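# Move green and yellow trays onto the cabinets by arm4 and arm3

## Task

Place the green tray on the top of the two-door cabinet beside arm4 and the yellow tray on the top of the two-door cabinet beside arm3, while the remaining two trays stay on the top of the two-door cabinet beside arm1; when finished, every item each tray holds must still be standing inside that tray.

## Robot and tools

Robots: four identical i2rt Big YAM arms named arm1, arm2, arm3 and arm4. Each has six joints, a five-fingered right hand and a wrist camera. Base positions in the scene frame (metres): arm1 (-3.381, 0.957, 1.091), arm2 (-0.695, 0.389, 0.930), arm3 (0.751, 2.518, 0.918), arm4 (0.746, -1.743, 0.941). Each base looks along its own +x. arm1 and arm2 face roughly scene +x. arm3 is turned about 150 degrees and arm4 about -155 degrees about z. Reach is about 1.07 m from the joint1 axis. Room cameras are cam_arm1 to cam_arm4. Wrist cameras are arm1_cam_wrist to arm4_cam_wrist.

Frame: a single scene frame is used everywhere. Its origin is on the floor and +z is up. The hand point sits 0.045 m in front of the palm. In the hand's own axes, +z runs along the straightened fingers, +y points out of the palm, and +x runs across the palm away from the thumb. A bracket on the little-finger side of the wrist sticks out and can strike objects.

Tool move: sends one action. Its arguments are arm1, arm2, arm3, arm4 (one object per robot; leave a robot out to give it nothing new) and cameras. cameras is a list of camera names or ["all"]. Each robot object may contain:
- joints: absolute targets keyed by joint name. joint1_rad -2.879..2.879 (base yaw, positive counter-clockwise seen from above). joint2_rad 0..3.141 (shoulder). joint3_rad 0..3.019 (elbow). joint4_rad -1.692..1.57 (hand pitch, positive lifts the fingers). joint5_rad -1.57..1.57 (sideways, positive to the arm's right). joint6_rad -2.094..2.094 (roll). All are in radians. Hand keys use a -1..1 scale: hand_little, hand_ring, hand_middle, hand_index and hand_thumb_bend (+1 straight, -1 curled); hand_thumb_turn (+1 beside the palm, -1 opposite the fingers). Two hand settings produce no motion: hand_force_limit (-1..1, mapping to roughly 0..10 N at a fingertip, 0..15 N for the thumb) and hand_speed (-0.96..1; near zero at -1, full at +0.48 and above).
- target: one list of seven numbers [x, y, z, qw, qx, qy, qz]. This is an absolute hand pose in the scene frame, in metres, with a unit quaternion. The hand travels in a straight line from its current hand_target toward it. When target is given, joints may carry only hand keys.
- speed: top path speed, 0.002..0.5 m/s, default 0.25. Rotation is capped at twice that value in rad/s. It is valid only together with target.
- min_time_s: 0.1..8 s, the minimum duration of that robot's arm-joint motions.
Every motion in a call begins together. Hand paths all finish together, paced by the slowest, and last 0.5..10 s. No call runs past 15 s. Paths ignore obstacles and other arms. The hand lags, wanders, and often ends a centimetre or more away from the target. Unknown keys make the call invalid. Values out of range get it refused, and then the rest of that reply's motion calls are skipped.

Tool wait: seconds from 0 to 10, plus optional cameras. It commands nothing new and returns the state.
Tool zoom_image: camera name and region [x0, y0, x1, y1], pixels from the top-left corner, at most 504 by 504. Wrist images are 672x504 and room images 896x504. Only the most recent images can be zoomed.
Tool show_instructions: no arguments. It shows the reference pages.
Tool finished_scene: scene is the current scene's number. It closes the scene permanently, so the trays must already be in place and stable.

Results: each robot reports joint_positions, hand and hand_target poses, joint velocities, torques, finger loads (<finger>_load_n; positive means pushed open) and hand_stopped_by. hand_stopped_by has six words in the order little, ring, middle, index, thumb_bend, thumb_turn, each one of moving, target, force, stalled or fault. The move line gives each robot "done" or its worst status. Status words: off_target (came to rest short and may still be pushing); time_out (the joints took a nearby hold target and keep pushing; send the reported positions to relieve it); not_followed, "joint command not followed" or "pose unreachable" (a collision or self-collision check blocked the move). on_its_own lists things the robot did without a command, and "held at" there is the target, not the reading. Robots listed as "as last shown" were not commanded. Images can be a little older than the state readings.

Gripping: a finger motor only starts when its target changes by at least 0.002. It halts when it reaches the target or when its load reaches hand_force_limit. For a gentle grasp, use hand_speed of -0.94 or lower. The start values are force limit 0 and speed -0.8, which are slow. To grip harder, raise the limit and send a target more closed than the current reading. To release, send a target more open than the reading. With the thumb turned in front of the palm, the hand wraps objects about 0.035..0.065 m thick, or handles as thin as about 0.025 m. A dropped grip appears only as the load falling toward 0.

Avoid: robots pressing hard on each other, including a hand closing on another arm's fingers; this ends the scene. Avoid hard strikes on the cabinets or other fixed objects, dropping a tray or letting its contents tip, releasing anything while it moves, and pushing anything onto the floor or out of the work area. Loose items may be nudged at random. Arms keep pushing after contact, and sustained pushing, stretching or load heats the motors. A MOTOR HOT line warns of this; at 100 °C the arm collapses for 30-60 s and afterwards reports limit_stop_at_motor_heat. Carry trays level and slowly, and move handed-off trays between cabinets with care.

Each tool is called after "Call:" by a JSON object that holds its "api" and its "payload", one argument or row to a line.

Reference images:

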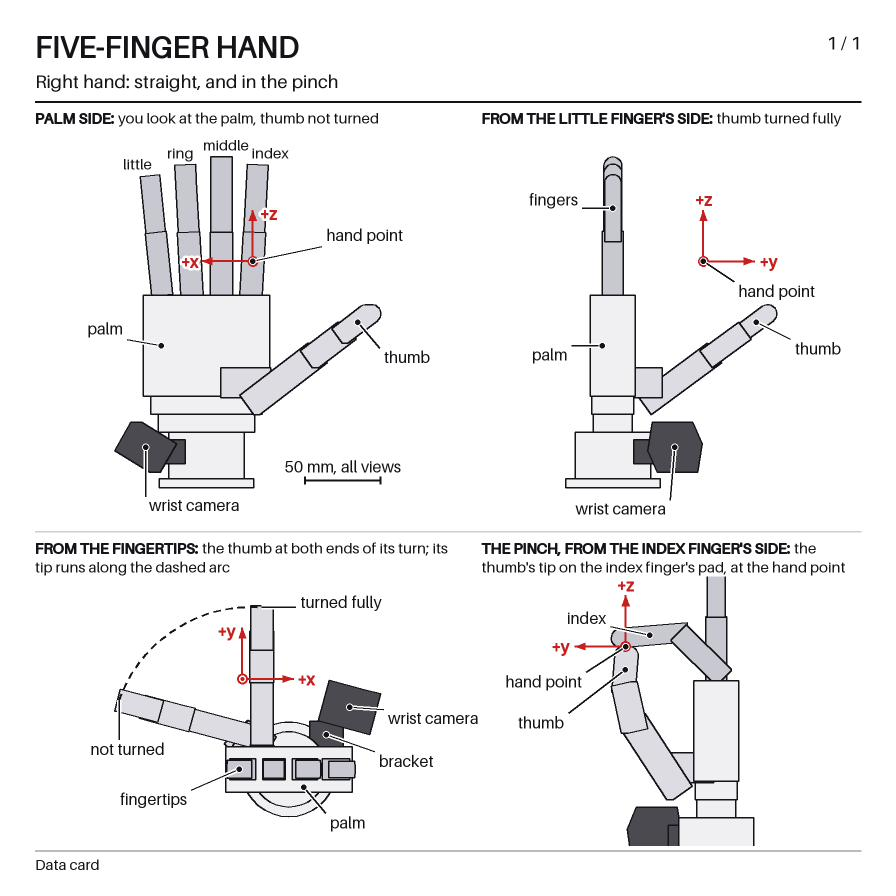

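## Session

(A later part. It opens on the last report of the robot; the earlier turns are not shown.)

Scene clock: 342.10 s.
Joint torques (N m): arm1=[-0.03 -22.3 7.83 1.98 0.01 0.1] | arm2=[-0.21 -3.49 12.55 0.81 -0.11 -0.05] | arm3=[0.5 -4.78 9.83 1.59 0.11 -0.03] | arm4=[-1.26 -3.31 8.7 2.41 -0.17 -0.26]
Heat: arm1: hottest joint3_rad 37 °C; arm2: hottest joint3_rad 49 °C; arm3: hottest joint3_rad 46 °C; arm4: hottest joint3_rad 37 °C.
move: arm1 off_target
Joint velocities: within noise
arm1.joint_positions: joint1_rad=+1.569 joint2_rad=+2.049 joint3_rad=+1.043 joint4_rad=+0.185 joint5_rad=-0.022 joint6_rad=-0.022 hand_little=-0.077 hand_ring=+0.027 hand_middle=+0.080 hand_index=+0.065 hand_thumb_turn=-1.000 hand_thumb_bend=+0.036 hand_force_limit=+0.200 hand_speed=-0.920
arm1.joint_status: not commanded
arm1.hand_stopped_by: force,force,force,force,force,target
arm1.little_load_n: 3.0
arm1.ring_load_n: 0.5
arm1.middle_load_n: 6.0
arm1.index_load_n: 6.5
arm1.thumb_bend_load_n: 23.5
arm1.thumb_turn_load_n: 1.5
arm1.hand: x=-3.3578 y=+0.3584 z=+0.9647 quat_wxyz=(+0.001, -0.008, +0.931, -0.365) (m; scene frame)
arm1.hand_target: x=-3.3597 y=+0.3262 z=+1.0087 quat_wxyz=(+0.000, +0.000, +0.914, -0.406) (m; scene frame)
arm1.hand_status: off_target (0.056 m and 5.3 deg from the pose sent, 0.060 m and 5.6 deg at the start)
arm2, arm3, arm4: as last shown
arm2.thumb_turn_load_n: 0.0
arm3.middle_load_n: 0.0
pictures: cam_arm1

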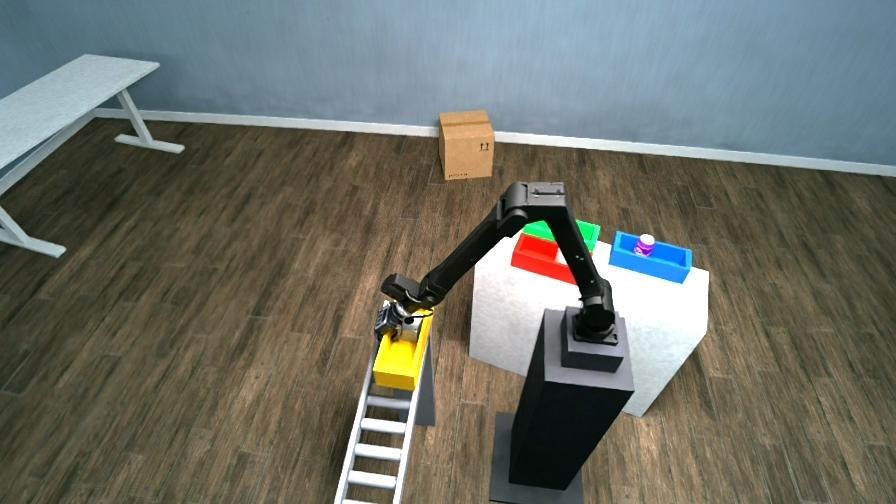

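Call:
{"api": "move", "payload": {
  "arm1": {"target": [-3.36, 0.31, 0.985, 0, 0, 0.9135, -0.4067], "speed": 0.04},
  "cameras": ["cam_arm1"]
}}

Call:
{"api": "zoom_image", "payload": {
  "camera": "cam_arm1",
  "region": [340, 280, 460, 400]
}}

Scene clock: 345.60 s.
Joint torques (N m): arm1=[0.15 -18.43 9.29 3.18 0.04 0.1] | arm2=[-0.67 -3.31 12.52 0.66 -0.14 -0.02] | arm3=[0.44 -4.84 9.83 1.59 0.11 -0.04] | arm4=[-1.55 -2.78 8.84 2.52 -0.15 -0.29]
Heat: arm1: hottest joint3_rad 37 °C; arm2: hottest joint3_rad 49 °C; arm3: hottest joint3_rad 46 °C; arm4: hottest joint3_rad 37 °C.
move: arm1 off_target
Joint velocities: within noise
arm1.joint_positions: joint1_rad=+1.569 joint2_rad=+2.070 joint3_rad=+1.072 joint4_rad=+0.185 joint5_rad=-0.022 joint6_rad=-0.022 hand_little=-0.077 hand_ring=+0.027 hand_middle=+0.080 hand_index=+0.065 hand_thumb_turn=-1.000 hand_thumb_bend=+0.036 hand_force_limit=+0.200 hand_speed=-0.920
arm1.joint_status: not commanded
arm1.hand_stopped_by: force,force,force,force,force,target
arm1.little_load_n: 3.5
arm1.ring_load_n: 0.5
arm1.middle_load_n: 6.0
arm1.index_load_n: 7.0
arm1.thumb_bend_load_n: 23.5
arm1.thumb_turn_load_n: 1.5
arm1.hand: x=-3.3580 y=+0.3477 z=+0.9622 quat_wxyz=(+0.001, -0.008, +0.930, -0.368) (m; scene frame)
arm1.hand_target: x=-3.3598 y=+0.3114 z=+0.9871 quat_wxyz=(+0.000, -0.001, +0.913, -0.408) (m; scene frame)
arm1.hand_status: off_target (0.044 m and 4.8 deg from the pose sent, 0.053 m and 5.3 deg at the start)
arm2.joint_positions: joint1_rad=+0.212 joint2_rad=+1.067 joint3_rad=+1.788 joint4_rad=-1.679 joint5_rad=-0.048 joint6_rad=-1.389 hand_little=+1.000 hand_ring=+1.000 hand_middle=+1.000 hand_index=+1.000 hand_thumb_turn=+1.000 hand_thumb_bend=+1.000 hand_force_limit=+0.000 hand_speed=-0.800
arm2.joint_status: not commanded
arm2.hand_stopped_by: target,target,target,target,target,target
arm2.little_load_n: 0.0
arm2.ring_load_n: 0.0
arm2.middle_load_n: 0.0
arm2.index_load_n: 0.0
arm2.thumb_bend_load_n: 0.0
arm2.thumb_turn_load_n: 0.0
arm2.hand: x=-1.0070 y=+0.3884 z=+1.4306 quat_wxyz=(-0.293, +0.018, +0.954, -0.063) (m; scene frame)
arm2.hand_target: x=-1.0042 y=+0.3850 z=+1.4469 quat_wxyz=(-0.305, +0.007, +0.950, -0.065) (m; scene frame)
arm2.hand_status: not commanded
arm3.joint_positions: joint1_rad=-0.620 joint2_rad=+0.962 joint3_rad=+1.046 joint4_rad=-1.162 joint5_rad=-0.003 joint6_rad=-1.243 hand_little=+1.000 hand_ring=+1.000 hand_middle=+1.000 hand_index=+1.000 hand_thumb_turn=+1.000 hand_thumb_bend=+1.000 hand_force_limit=+0.000 hand_speed=-0.800
arm3.joint_status: not commanded
arm3.hand_stopped_by: target,target,target,target,target,target
arm3.little_load_n: 0.0
arm3.ring_load_n: 0.0
arm3.middle_load_n: 0.0
arm3.index_load_n: 0.0
arm3.thumb_bend_load_n: 0.0
arm3.thumb_turn_load_n: 0.0
arm3.hand: x=+1.0658 y=+2.4322 z=+1.1733 quat_wxyz=(-0.034, +0.945, -0.213, +0.247) (m; scene frame)
arm3.hand_target: x=+1.0720 y=+2.4306 z=+1.1706 quat_wxyz=(-0.032, +0.945, -0.207, +0.251) (m; scene frame)
arm3.hand_status: not commanded
arm4.joint_positions: joint1_rad=-0.150 joint2_rad=+0.963 joint3_rad=+1.058 joint4_rad=-1.162 joint5_rad=+0.005 joint6_rad=-1.237 hand_little=+1.000 hand_ring=+1.000 hand_middle=+1.000 hand_index=+1.000 hand_thumb_turn=+1.000 hand_thumb_bend=+1.000 hand_force_limit=+0.000 hand_speed=-0.800
arm4.joint_status: not commanded
arm4.hand_stopped_by: target,target,target,target,target,target
arm4.little_load_n: 0.0
arm4.ring_load_n: 0.0
arm4.middle_load_n: 0.0
arm4.index_load_n: 0.0
arm4.thumb_bend_load_n: 0.0
arm4.thumb_turn_load_n: 0.0
arm4.hand: x=+0.9923 y=-1.9648 z=+1.1989 quat_wxyz=(+0.032, +0.868, -0.430, +0.248) (m; scene frame)
arm4.hand_target: x=+0.9956 y=-1.9671 z=+1.1905 quat_wxyz=(+0.032, +0.872, -0.422, +0.246) (m; scene frame)
arm4.hand_status: not commanded
pictures: cam_arm1

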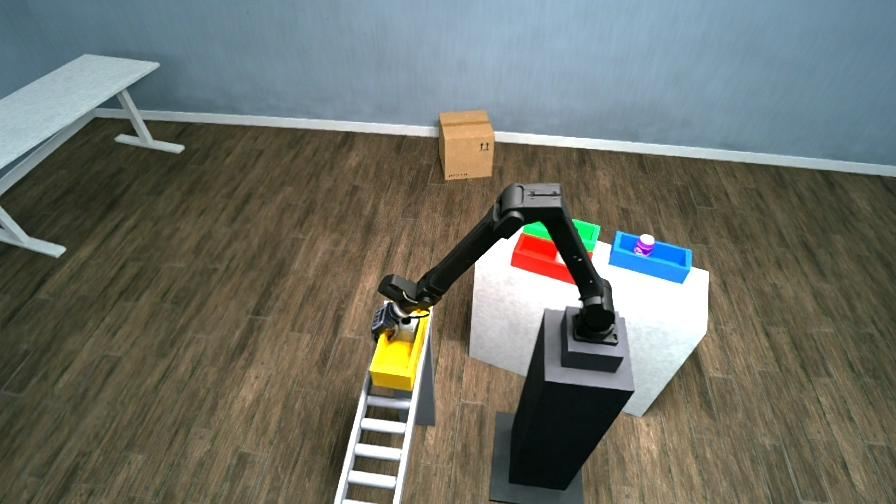

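Scaled by 4.200 from the camera's 896x504 image, which has a finer 1280x720 frame.

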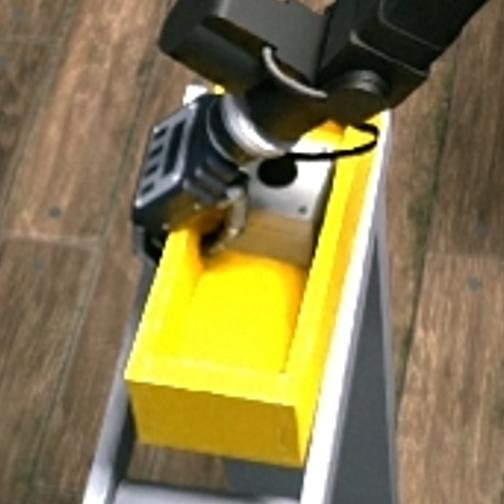

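Call:
{"api": "move", "payload": {
  "arm1": {"target": [-3.36, 0.318, 0.955, 0, 0, 0.9135, -0.4067], "speed": 0.04},
  "cameras": ["cam_arm1"]
}}

Call:
{"api": "zoom_image", "payload": {
  "camera": "cam_arm1",
  "region": [340, 280, 460, 400]
}}

Scene clock: 348.93 s.
Joint torques (N m): arm1=[0.09 -18.49 7.42 3.45 0.04 0.11] | arm2=[-0.21 -4.07 12.62 0.84 -0.12 -0.06] | arm3=[0.44 -4.78 9.83 1.59 0.11 -0.04] | arm4=[-1.38 -3.66 8.62 2.5 -0.17 -0.27]
Heat: arm1: hottest joint3_rad 37 °C; arm2: hottest joint3_rad 50 °C; arm3: hottest joint3_rad 46 °C; arm4: hottest joint3_rad 37 °C.
move: arm1 off_target
Joint velocities: within noise
arm1.joint_positions: joint1_rad=+1.569 joint2_rad=+2.128 joint3_rad=+1.072 joint4_rad=+0.254 joint5_rad=-0.022 joint6_rad=-0.022 hand_little=-0.077 hand_ring=+0.027 hand_middle=+0.080 hand_index=+0.065 hand_thumb_turn=-1.000 hand_thumb_bend=+0.036 hand_force_limit=+0.200 hand_speed=-0.920
arm1.joint_status: not commanded
arm1.hand_stopped_by: force,force,force,force,force,target
arm1.little_load_n: 3.5
arm1.ring_load_n: 0.5
arm1.middle_load_n: 6.0
arm1.index_load_n: 6.5
arm1.thumb_bend_load_n: 24.0
arm1.thumb_turn_load_n: 1.5
arm1.hand: x=-3.3581 y=+0.3472 z=+0.9377 quat_wxyz=(+0.001, -0.008, +0.928, -0.373) (m; scene frame)
arm1.hand_target: x=-3.3599 y=+0.3196 z=+0.9552 quat_wxyz=(+0.000, -0.001, +0.914, -0.406) (m; scene frame)
arm1.hand_status: off_target (0.034 m and 4.2 deg from the pose sent, 0.031 m and 4.8 deg at the start)
arm2, arm3, arm4: as last shown
pictures: cam_arm1

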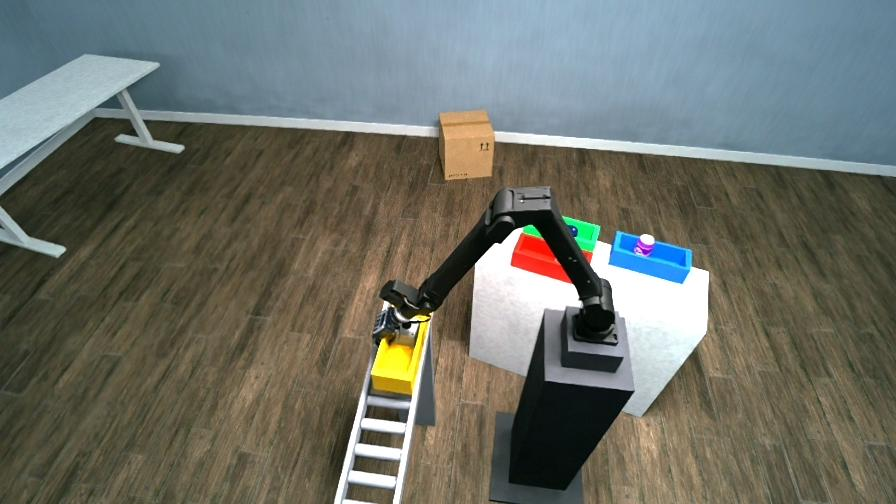

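Scaled by 4.200 from the camera's 896x504 image, which has a finer 1280x720 frame.

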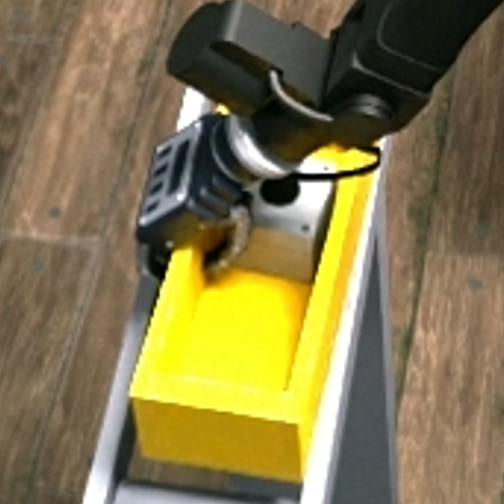

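Call:
{"api": "move", "payload": {
  "arm1": {"target": [-3.36, 0.32, 0.935, 0, 0, 0.9135, -0.4067], "speed": 0.04},
  "cameras": ["cam_arm1"]
}}

Call:
{"api": "zoom_image", "payload": {
  "camera": "cam_arm1",
  "region": [340, 280, 460, 400]
}}

Scene clock: 351.43 s.
Joint torques (N m): arm1=[0.09 -17.9 7.27 3.43 -0.02 0.11] | arm2=[0.73 -3.37 12.56 0.8 -0.11 -0.04] | arm3=[0.44 -4.84 9.83 1.58 0.11 -0.04] | arm4=[-1.32 -3.49 8.68 2.55 -0.12 -0.26]
Heat: arm1: hottest joint3_rad 37 °C; arm2: hottest joint3_rad 50 °C; arm3: hottest joint3_rad 46 °C; arm4: hottest joint3_rad 37 °C.
move: arm1 off_target
Joint velocities: within noise
arm1.joint_positions: joint1_rad=+1.569 joint2_rad=+2.164 joint3_rad=+1.072 joint4_rad=+0.299 joint5_rad=-0.009 joint6_rad=-0.025 hand_little=-0.078 hand_ring=+0.027 hand_middle=+0.080 hand_index=+0.065 hand_thumb_turn=-1.000 hand_thumb_bend=+0.036 hand_force_limit=+0.200 hand_speed=-0.920
arm1.joint_status: not commanded
arm1.hand_stopped_by: force,force,force,force,force,target
arm1.little_load_n: 2.5
arm1.ring_load_n: 0.0
arm1.middle_load_n: 3.0
arm1.index_load_n: 7.0
arm1.thumb_bend_load_n: 16.5
arm1.thumb_turn_load_n: 2.5
arm1.hand: x=-3.3611 y=+0.3468 z=+0.9229 quat_wxyz=(-0.006, -0.007, +0.926, -0.378) (m; scene frame)
arm1.hand_target: x=-3.3624 y=+0.3207 z=+0.9360 quat_wxyz=(-0.006, +0.001, +0.913, -0.407) (m; scene frame)
arm1.hand_status: off_target (0.029 m and 3.8 deg from the pose sent, 0.027 m and 4.2 deg at the start)
arm2, arm3, arm4: as last shown
arm3.middle_load_n: -0.5
pictures: cam_arm1

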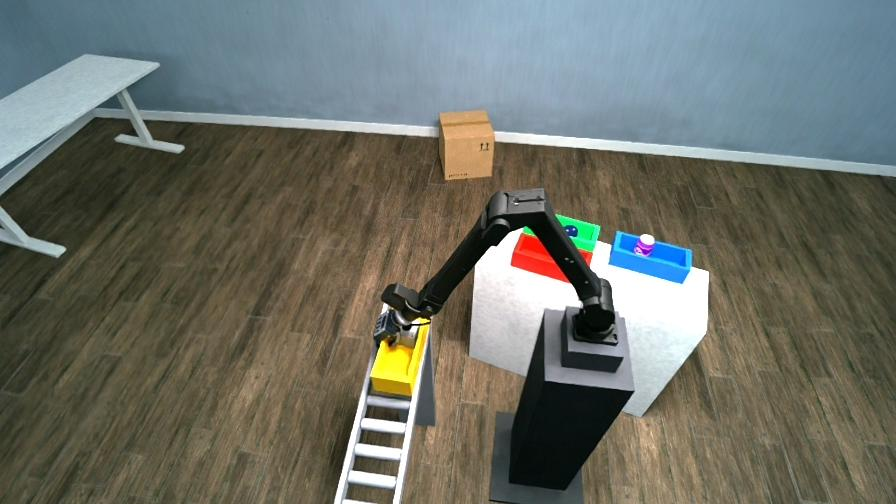

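Scaled by 4.200 from the camera's 896x504 image, which has a finer 1280x720 frame.

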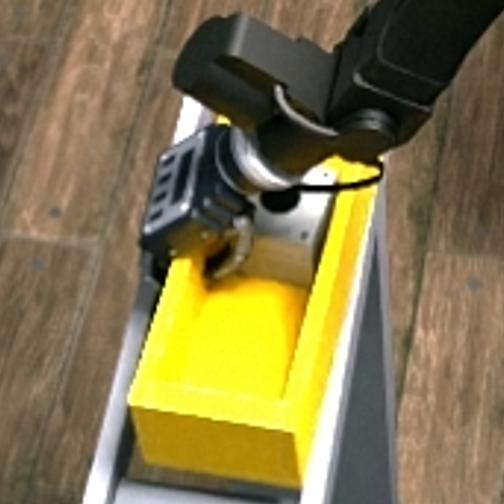

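Call:
{"api": "move", "payload": {
  "arm1": {"target": [-3.36, 0.322, 0.92, 0, 0, 0.9135, -0.4067], "speed": 0.03},
  "cameras": ["arm1_cam_wrist"]
}}

Scene clock: 354.90 s.
Joint torques (N m): arm1=[0.03 -17.61 7.17 3.32 -0.26 0.15] | arm2=[-0.56 -3.49 12.55 0.9 -0.12 -0.04] | arm3=[0.5 -4.78 9.84 1.58 0.11 -0.04] | arm4=[-1.08 -3.25 8.81 2.37 -0.17 -0.32]
Heat: arm1: hottest joint3_rad 37 °C; arm2: hottest joint3_rad 50 °C; arm3: hottest joint3_rad 47 °C; arm4: hottest joint3_rad 37 °C.
move: arm1 off_target
Joint velocities: within noise
arm1.joint_positions: joint1_rad=+1.569 joint2_rad=+2.194 joint3_rad=+1.072 joint4_rad=+0.334 joint5_rad=-0.013 joint6_rad=-0.033 hand_little=-0.078 hand_ring=+0.027 hand_middle=+0.080 hand_index=+0.065 hand_thumb_turn=-1.000 hand_thumb_bend=+0.036 hand_force_limit=+0.200 hand_speed=-0.920
arm1.joint_status: not commanded
arm1.hand_stopped_by: force,force,force,force,force,target
arm1.little_load_n: 2.5
arm1.ring_load_n: 0.0
arm1.middle_load_n: 1.0
arm1.index_load_n: 6.5
arm1.thumb_bend_load_n: 12.0
arm1.thumb_turn_load_n: 3.0
arm1.hand: x=-3.3607 y=+0.3482 z=+0.9099 quat_wxyz=(-0.006, -0.011, +0.925, -0.380) (m; scene frame)
arm1.hand_target: x=-3.3606 y=+0.3234 z=+0.9201 quat_wxyz=(-0.002, -0.003, +0.914, -0.406) (m; scene frame)
arm1.hand_status: off_target (0.028 m and 3.6 deg from the pose sent, 0.025 m and 3.8 deg at the start)
arm2, arm3, arm4: as last shown
arm3.middle_load_n: 0.0
pictures: arm1_cam_wrist

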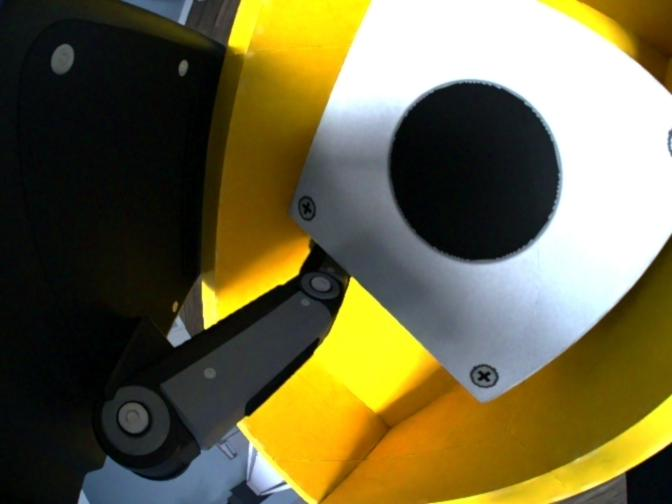

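Call:
{"api": "move", "payload": {
  "arm1": {"joints": {"hand_little": 0.45, "hand_ring": 0.45, "hand_middle": 0.45, "hand_index": 0.45, "hand_thumb_bend": 0.25, "hand_force_limit": 0.2, "hand_speed": -0.7}},
  "cameras": ["arm1_cam_wrist", "cam_arm1"]
}}

Call:
{"api": "zoom_image", "payload": {
  "camera": "cam_arm1",
  "region": [340, 280, 460, 400]
}}

Scene clock: 357.47 s.
Joint torques (N m): arm1=[0.15 -17.85 6.3 2.81 -0.19 0.13] | arm2=[-0.15 -3.9 12.57 0.76 -0.12 -0.05] | arm3=[0.5 -4.78 9.84 1.58 0.11 -0.04] | arm4=[-1.03 -3.25 8.75 2.47 -0.14 -0.28]
Heat: arm1: hottest joint3_rad 37 °C; arm2: hottest joint3_rad 50 °C; arm3: hottest joint3_rad 47 °C; arm4: hottest joint3_rad 37 °C.
move: arm1 done
Joint velocities: within noise
arm1.joint_positions: joint1_rad=+1.569 joint2_rad=+2.194 joint3_rad=+1.086 joint4_rad=+0.348 joint5_rad=-0.029 joint6_rad=-0.020 hand_little=+0.450 hand_ring=+0.450 hand_middle=+0.450 hand_index=+0.450 hand_thumb_turn=-1.000 hand_thumb_bend=+0.250 hand_force_limit=+0.200 hand_speed=-0.700
arm1.joint_status: all done
arm1.hand_stopped_by: target,target,target,target,target,target
arm1.little_load_n: 0.0
arm1.ring_load_n: 0.0
arm1.middle_load_n: 0.0
arm1.index_load_n: 0.0
arm1.thumb_bend_load_n: 0.0
arm1.thumb_turn_load_n: 0.0
arm1.hand: x=-3.3571 y=+0.3371 z=+0.9169 quat_wxyz=(+0.003, -0.009, +0.920, -0.393) (m; scene frame)
arm1.hand_target: x=-3.3573 y=+0.3232 z=+0.9208 quat_wxyz=(+0.007, -0.001, +0.914, -0.407) (m; scene frame)
arm1.hand_status: not commanded
arm2, arm3, arm4: as last shown
pictures: arm1_cam_wrist, cam_arm1

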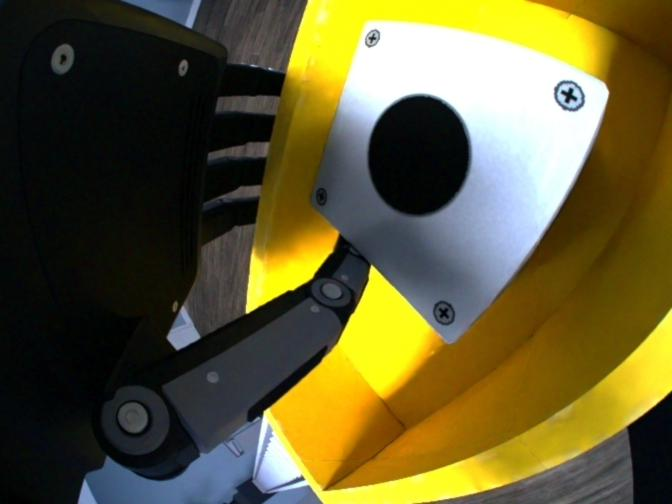

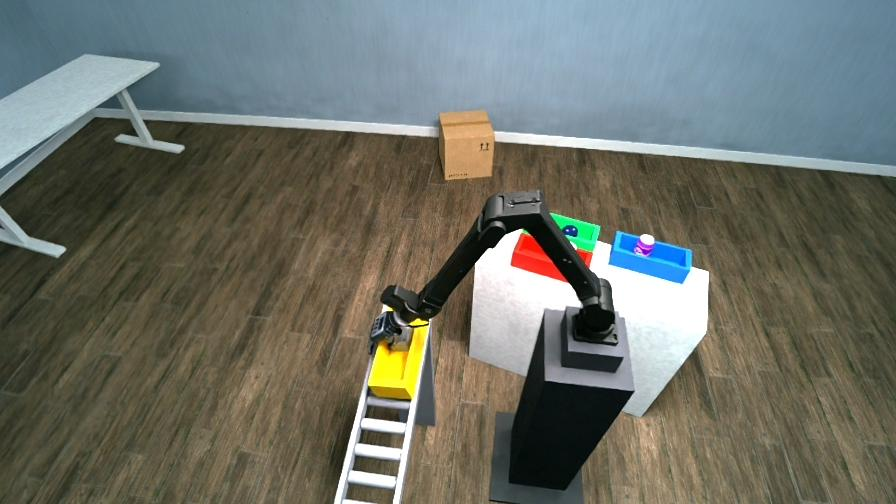

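Scaled by 4.200 from the camera's 896x504 image, which has a finer 1280x720 frame.

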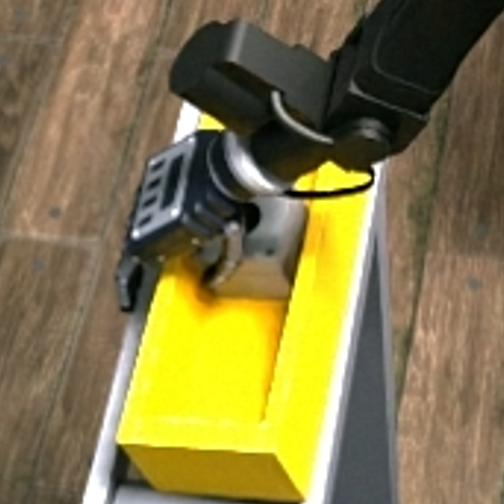

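Call:
{"api": "move", "payload": {
  "arm1": {"target": [-3.36, 0.325, 1.04, 0, 0, 0.9135, -0.4067], "speed": 0.15},
  "cameras": ["arm1_cam_wrist", "cam_arm1"]
}}

Call:
{"api": "zoom_image", "payload": {
  "camera": "cam_arm1",
  "region": [300, 280, 460, 480]
}}

Scene clock: 362.73 s.
Joint torques (N m): arm1=[0.03 -18.26 6.72 1.25 -0.01 0.09] | arm2=[-0.91 -3.6 12.77 0.88 -0.13 -0.08] | arm3=[0.44 -4.78 9.81 1.58 0.11 -0.04] | arm4=[-1.67 -3.31 8.65 2.41 -0.16 -0.26]
Heat: arm1: hottest joint3_rad 37 °C; arm2: hottest joint3_rad 50 °C; arm3: hottest joint3_rad 47 °C; arm4: hottest joint3_rad 37 °C.
move: arm1 done
Joint velocities: within noise
arm1.joint_positions: joint1_rad=+1.569 joint2_rad=+1.941 joint3_rad=+1.086 joint4_rad=+0.133 joint5_rad=-0.013 joint6_rad=-0.020 hand_little=+0.450 hand_ring=+0.450 hand_middle=+0.450 hand_index=+0.450 hand_thumb_turn=-1.000 hand_thumb_bend=+0.250 hand_force_limit=+0.200 hand_speed=-0.700
arm1.joint_status: not commanded
arm1.hand_stopped_by: target,target,target,target,target,target
arm1.little_load_n: 0.0
arm1.ring_load_n: 0.0
arm1.middle_load_n: 0.0
arm1.index_load_n: 0.0
arm1.thumb_bend_load_n: 0.0
arm1.thumb_turn_load_n: 0.5
arm1.hand: x=-3.3597 y=+0.3234 z=+1.0368 quat_wxyz=(-0.004, -0.006, +0.912, -0.410) (m; scene frame)
arm1.hand_target: x=-3.3614 y=+0.3234 z=+1.0395 quat_wxyz=(-0.003, +0.001, +0.914, -0.407) (m; scene frame)
arm1.hand_status: done (0.004 m and 0.9 deg from the pose sent, 0.124 m and 2.1 deg at the start)
arm2, arm3, arm4: as last shown
pictures: arm1_cam_wrist, cam_arm1

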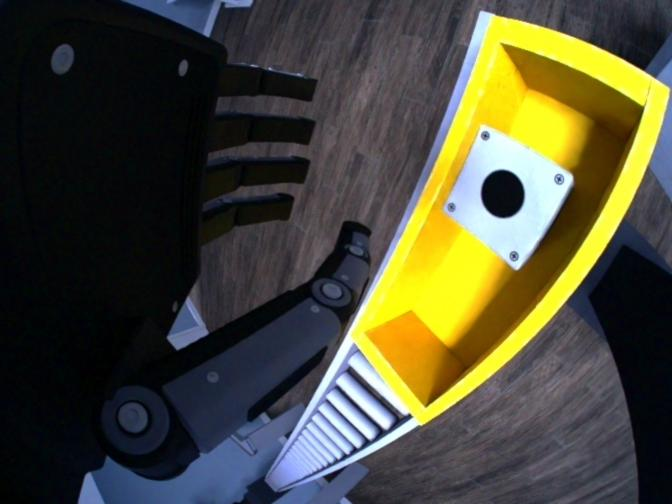

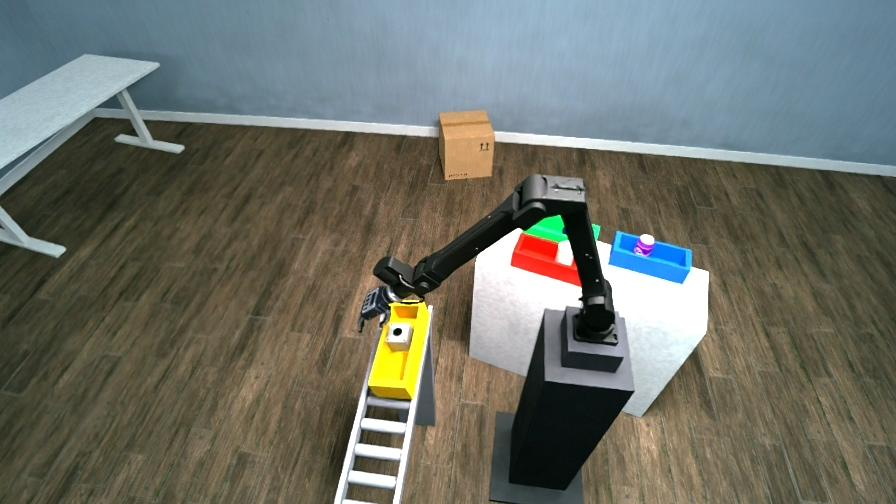

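Scaled by 2.520 from the camera's 896x504 image, which has a finer 1280x720 frame.

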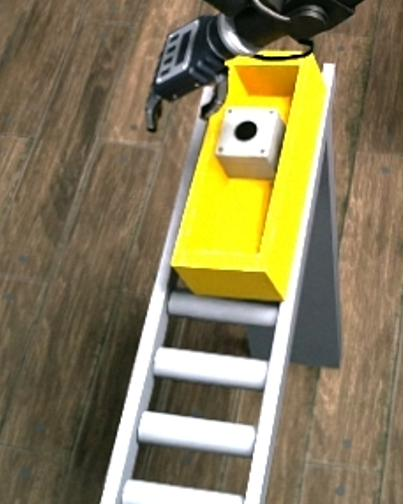

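Call:
{"api": "move", "payload": {
  "arm1": {"target": [-3.35, 0.337, 0.93, 0, 0, 0.9135, -0.4067], "speed": 0.12},
  "cameras": ["arm1_cam_wrist", "cam_arm1"]
}}

Call:
{"api": "zoom_image", "payload": {
  "camera": "cam_arm1",
  "region": [340, 280, 460, 400]
}}

Scene clock: 367.47 s.
Joint torques (N m): arm1=[0.97 -15.68 5.11 2.96 -0.01 0.14] | arm2=[-0.32 -4.07 12.55 0.9 -0.15 -0.04] | arm3=[0.44 -4.84 9.84 1.57 0.12 -0.04] | arm4=[-1.49 -3.6 8.73 2.43 -0.14 -0.29]
Heat: arm1: hottest joint3_rad 37 °C; arm2: hottest joint3_rad 50 °C; arm3: hottest joint3_rad 47 °C; arm4: hottest joint3_rad 37 °C.
move: arm1 off_target
Joint velocities: within noise
arm1.joint_positions: joint1_rad=+1.578 joint2_rad=+2.130 joint3_rad=+1.049 joint4_rad=+0.356 joint5_rad=-0.013 joint6_rad=-0.014 hand_little=+0.450 hand_ring=+0.450 hand_middle=+0.450 hand_index=+0.450 hand_thumb_turn=-1.000 hand_thumb_bend=+0.250 hand_force_limit=+0.200 hand_speed=-0.700
arm1.joint_status: not commanded
arm1.hand_stopped_by: target,target,target,target,target,target
arm1.little_load_n: 0.0
arm1.ring_load_n: 0.0
arm1.middle_load_n: 0.0
arm1.index_load_n: 0.0
arm1.thumb_bend_load_n: 0.0
arm1.thumb_turn_load_n: 0.0
arm1.hand: x=-3.3539 y=+0.3373 z=+0.9442 quat_wxyz=(-0.001, -0.007, +0.913, -0.409) (m; scene frame)
arm1.hand_target: x=-3.3487 y=+0.3389 z=+0.9310 quat_wxyz=(+0.003, -0.002, +0.914, -0.407) (m; scene frame)
arm1.hand_status: off_target (0.015 m and 0.9 deg from the pose sent, 0.108 m and 0.9 deg at the start)
arm2, arm3, arm4: as last shown
pictures: arm1_cam_wrist, cam_arm1

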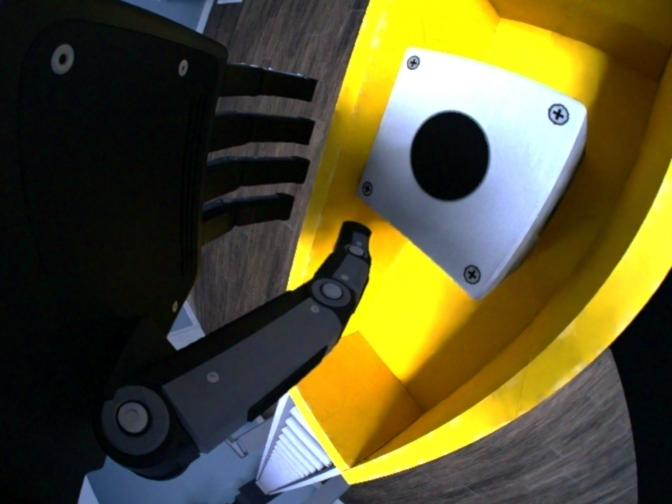

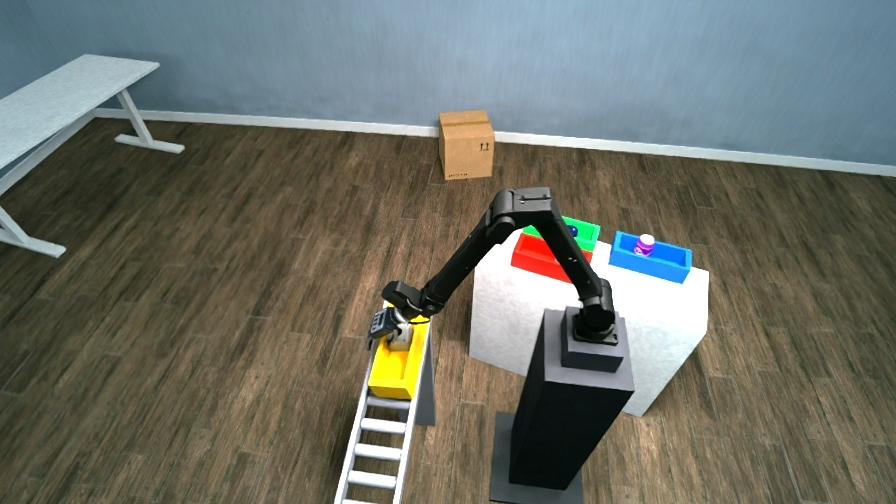

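Scaled by 4.200 from the camera's 896x504 image, which has a finer 1280x720 frame.

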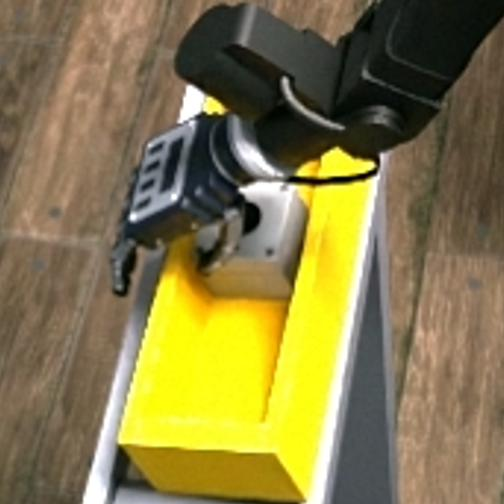

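Call:
{"api": "move", "payload": {
  "arm1": {"target": [-3.35, 0.305, 0.922, 0, 0, 0.9135, -0.4067], "speed": 0.05},
  "cameras": ["arm1_cam_wrist", "cam_arm1"]
}}

Call:
{"api": "zoom_image", "payload": {
  "camera": "cam_arm1",
  "region": [340, 280, 460, 400]
}}

Scene clock: 369.77 s.
Joint torques (N m): arm1=[0.85 -16.15 7.72 1.42 0.09 0.14] | arm2=[-0.15 -3.55 12.49 0.9 -0.13 -0.05] | arm3=[0.44 -4.78 9.84 1.58 0.11 -0.04] | arm4=[-1.55 -3.14 8.73 2.37 -0.17 -0.29]
Heat: arm1: hottest joint3_rad 37 °C; arm2: hottest joint3_rad 50 °C; arm3: hottest joint3_rad 47 °C; arm4: hottest joint3_rad 37 °C.
move: arm1 off_target
Joint velocities: within noise
arm1.joint_positions: joint1_rad=+1.579 joint2_rad=+2.185 joint3_rad=+1.126 joint4_rad=+0.346 joint5_rad=-0.009 joint6_rad=-0.010 hand_little=+0.450 hand_ring=+0.450 hand_middle=+0.450 hand_index=+0.450 hand_thumb_turn=-1.000 hand_thumb_bend=+0.250 hand_force_limit=+0.200 hand_speed=-0.700
arm1.joint_status: not commanded
arm1.hand_stopped_by: target,target,target,target,target,target
arm1.little_load_n: 0.0
arm1.ring_load_n: 0.0
arm1.middle_load_n: 0.0
arm1.index_load_n: 0.0
arm1.thumb_bend_load_n: 1.0
arm1.thumb_turn_load_n: 0.5
arm1.hand: x=-3.3537 y=+0.3119 z=+0.9354 quat_wxyz=(-0.002, -0.005, +0.910, -0.414) (m; scene frame)
arm1.hand_target: x=-3.3499 y=+0.3061 z=+0.9218 quat_wxyz=(+0.000, +0.001, +0.914, -0.407) (m; scene frame)
arm1.hand_status: off_target (0.016 m and 1.1 deg from the pose sent, 0.039 m and 0.9 deg at the start)
arm2, arm3, arm4: as last shown
pictures: arm1_cam_wrist, cam_arm1

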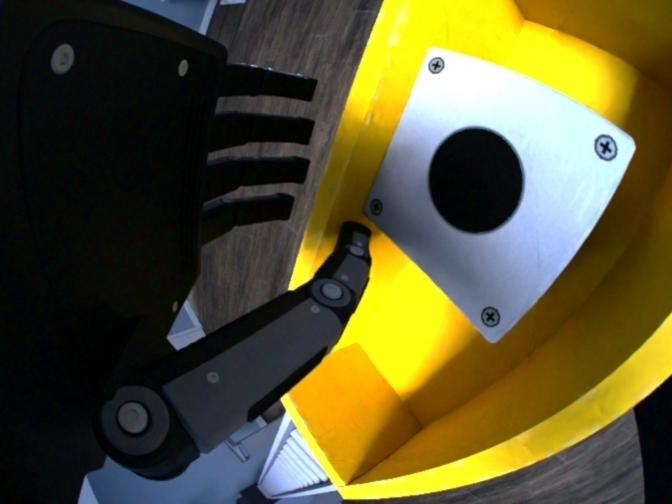

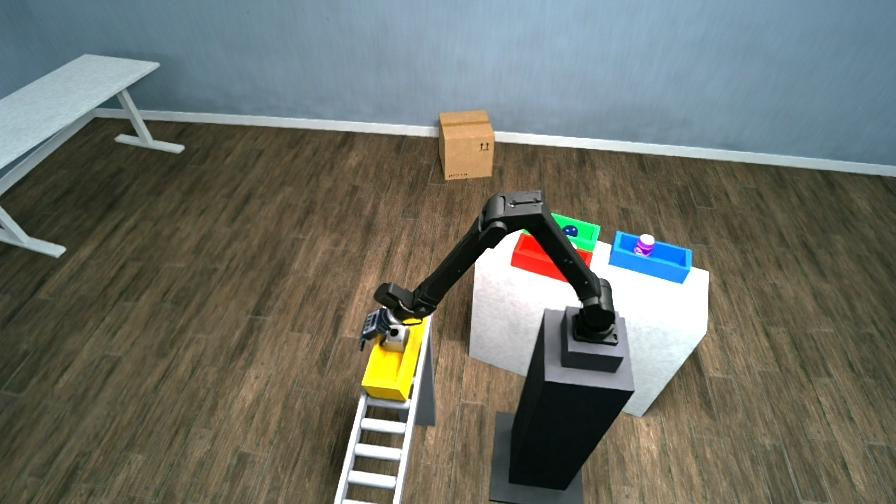

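Scaled by 4.200 from the camera's 896x504 image, which has a finer 1280x720 frame.

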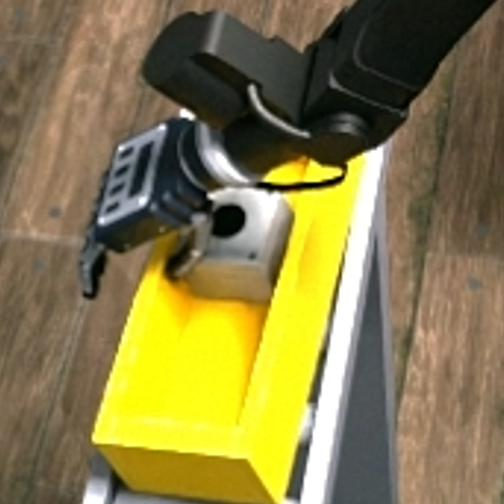

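Call:
{"api": "move", "payload": {
  "arm1": {"target": [-3.355, 0.33, 1.05, 0, 0, 0.9135, -0.4067], "speed": 0.2},
  "cameras": ["arm1_cam_wrist", "cam_arm1"]
}}

Call:
{"api": "zoom_image", "payload": {
  "camera": "cam_arm1",
  "region": [340, 280, 460, 420]
}}

Call:
{"api": "zoom_image", "payload": {
  "camera": "arm1_cam_wrist",
  "region": [300, 0, 672, 500]
}}

Scene clock: 374.60 s.
Joint torques (N m): arm1=[-0.15 -17.32 6.28 1.31 -0.22 0.04] | arm2=[0.09 -3.96 12.64 0.8 -0.14 -0.1] | arm3=[0.44 -4.78 9.83 1.58 0.11 -0.04] | arm4=[-1.38 -2.78 8.76 2.61 -0.17 -0.27]
Heat: arm1: hottest joint3_rad 37 °C; arm2: hottest joint3_rad 50 °C; arm3: hottest joint3_rad 47 °C; arm4: hottest joint3_rad 37 °C.
move: arm1 done
Joint velocities: within noise
arm1.joint_positions: joint1_rad=+1.579 joint2_rad=+1.903 joint3_rad=+1.080 joint4_rad=+0.116 joint5_rad=-0.007 joint6_rad=-0.010 hand_little=+0.450 hand_ring=+0.450 hand_middle=+0.450 hand_index=+0.450 hand_thumb_turn=-1.000 hand_thumb_bend=+0.250 hand_force_limit=+0.200 hand_speed=-0.700
arm1.joint_status: not commanded
arm1.hand_stopped_by: target,target,target,target,target,target
arm1.little_load_n: 0.0
arm1.ring_load_n: 0.0
arm1.middle_load_n: 0.0
arm1.index_load_n: 0.0
arm1.thumb_bend_load_n: 0.0
arm1.thumb_turn_load_n: 0.0
arm1.hand: x=-3.3533 y=+0.3234 z=+1.0550 quat_wxyz=(-0.002, -0.004, +0.909, -0.417) (m; scene frame)
arm1.hand_target: x=-3.3554 y=+0.3294 z=+1.0493 quat_wxyz=(-0.001, +0.000, +0.914, -0.406) (m; scene frame)
arm1.hand_status: done (0.008 m and 1.4 deg from the pose sent, 0.116 m and 1.1 deg at the start)
arm2.joint_positions: joint1_rad=+0.212 joint2_rad=+1.067 joint3_rad=+1.788 joint4_rad=-1.679 joint5_rad=-0.048 joint6_rad=-1.389 hand_little=+1.000 hand_ring=+1.000 hand_middle=+1.000 hand_index=+1.000 hand_thumb_turn=+1.000 hand_thumb_bend=+1.000 hand_force_limit=+0.000 hand_speed=-0.800
arm2.joint_status: not commanded
arm2.hand_stopped_by: target,target,target,target,target,target
arm2.little_load_n: 0.0
arm2.ring_load_n: 0.0
arm2.middle_load_n: 0.0
arm2.index_load_n: 0.0
arm2.thumb_bend_load_n: -0.5
arm2.thumb_turn_load_n: 0.0
arm2.hand: x=-1.0070 y=+0.3884 z=+1.4306 quat_wxyz=(-0.293, +0.018, +0.954, -0.063) (m; scene frame)
arm2.hand_target: x=-1.0042 y=+0.3850 z=+1.4469 quat_wxyz=(-0.305, +0.007, +0.950, -0.065) (m; scene frame)
arm2.hand_status: not commanded
arm3.joint_positions: joint1_rad=-0.620 joint2_rad=+0.962 joint3_rad=+1.046 joint4_rad=-1.162 joint5_rad=-0.003 joint6_rad=-1.243 hand_little=+1.000 hand_ring=+1.000 hand_middle=+1.000 hand_index=+1.000 hand_thumb_turn=+1.000 hand_thumb_bend=+1.000 hand_force_limit=+0.000 hand_speed=-0.800
arm3.joint_status: not commanded
arm3.hand_stopped_by: target,target,target,target,target,target
arm3.little_load_n: 0.0
arm3.ring_load_n: 0.0
arm3.middle_load_n: 0.0
arm3.index_load_n: 0.0
arm3.thumb_bend_load_n: 0.0
arm3.thumb_turn_load_n: 0.0
arm3.hand: x=+1.0658 y=+2.4322 z=+1.1733 quat_wxyz=(-0.034, +0.945, -0.213, +0.247) (m; scene frame)
arm3.hand_target: x=+1.0720 y=+2.4306 z=+1.1706 quat_wxyz=(-0.032, +0.945, -0.207, +0.251) (m; scene frame)
arm3.hand_status: not commanded
arm4.joint_positions: joint1_rad=-0.150 joint2_rad=+0.963 joint3_rad=+1.058 joint4_rad=-1.162 joint5_rad=+0.005 joint6_rad=-1.237 hand_little=+1.000 hand_ring=+1.000 hand_middle=+1.000 hand_index=+1.000 hand_thumb_turn=+1.000 hand_thumb_bend=+1.000 hand_force_limit=+0.000 hand_speed=-0.800
arm4.joint_status: not commanded
arm4.hand_stopped_by: target,target,target,target,target,target
arm4.little_load_n: 0.0
arm4.ring_load_n: 0.0
arm4.middle_load_n: 0.0
arm4.index_load_n: 0.0
arm4.thumb_bend_load_n: 0.0
arm4.thumb_turn_load_n: 0.0
arm4.hand: x=+0.9923 y=-1.9648 z=+1.1989 quat_wxyz=(+0.032, +0.868, -0.430, +0.248) (m; scene frame)
arm4.hand_target: x=+0.9956 y=-1.9671 z=+1.1905 quat_wxyz=(+0.032, +0.872, -0.422, +0.246) (m; scene frame)
arm4.hand_status: not commanded
pictures: arm1_cam_wrist, cam_arm1

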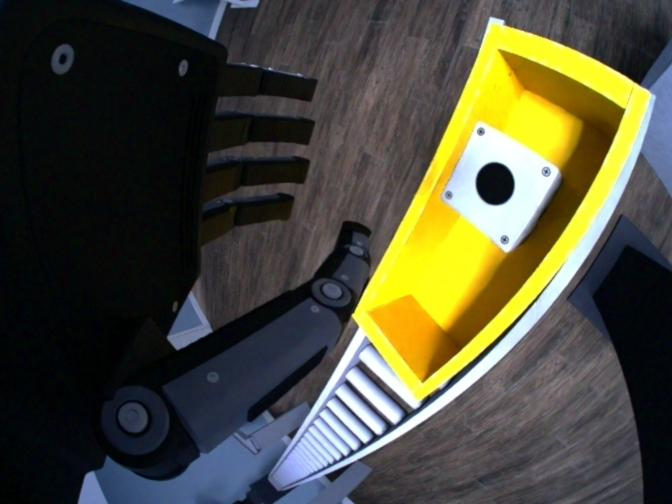

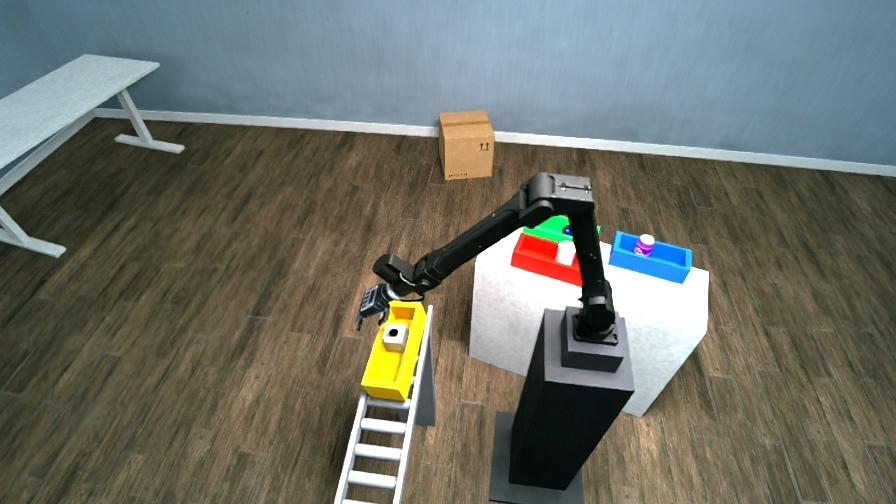

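Scaled by 3.600 from the camera's 896x504 image, which has a finer 1280x720 frame.

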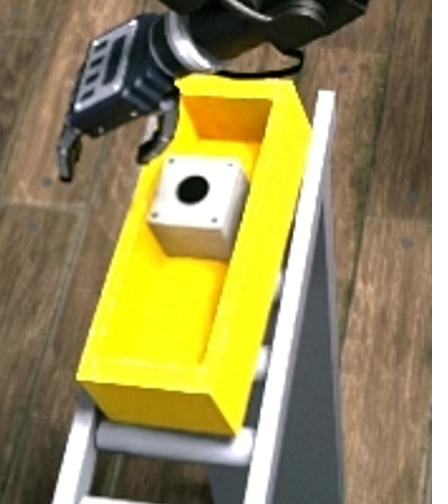

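Scaled by 1.008 from the camera's 672x504 image, which has a finer 960x720 frame.

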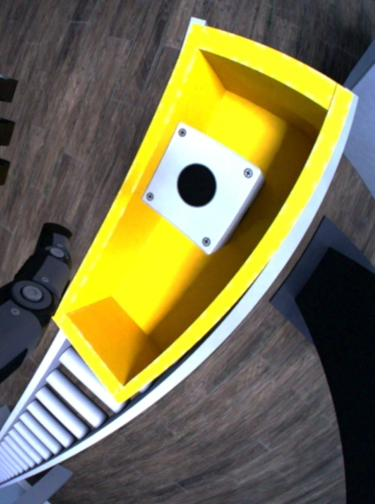

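Call:
{"api": "zoom_image", "payload": {
  "camera": "cam_arm1",
  "region": [345, 350, 435, 410]
}}

Call:
{"api": "zoom_image", "payload": {
  "camera": "arm1_cam_wrist",
  "region": [320, 270, 480, 430]
}}

Scaled by 5.600 from the camera's 896x504 image, which has a finer 1280x720 frame.

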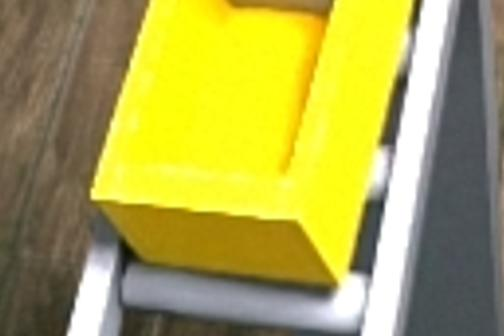

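Scaled by 3.150 from the camera's 672x504 image, which has a finer 960x720 frame.

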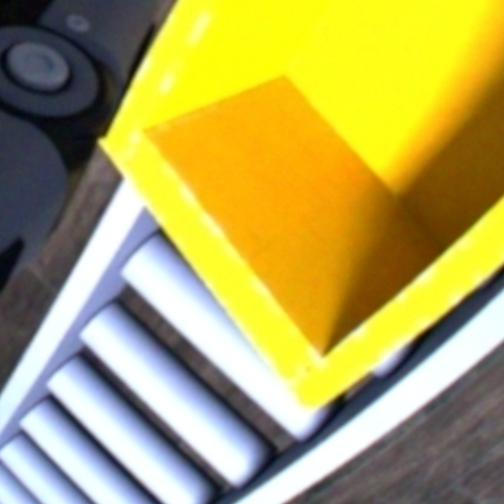

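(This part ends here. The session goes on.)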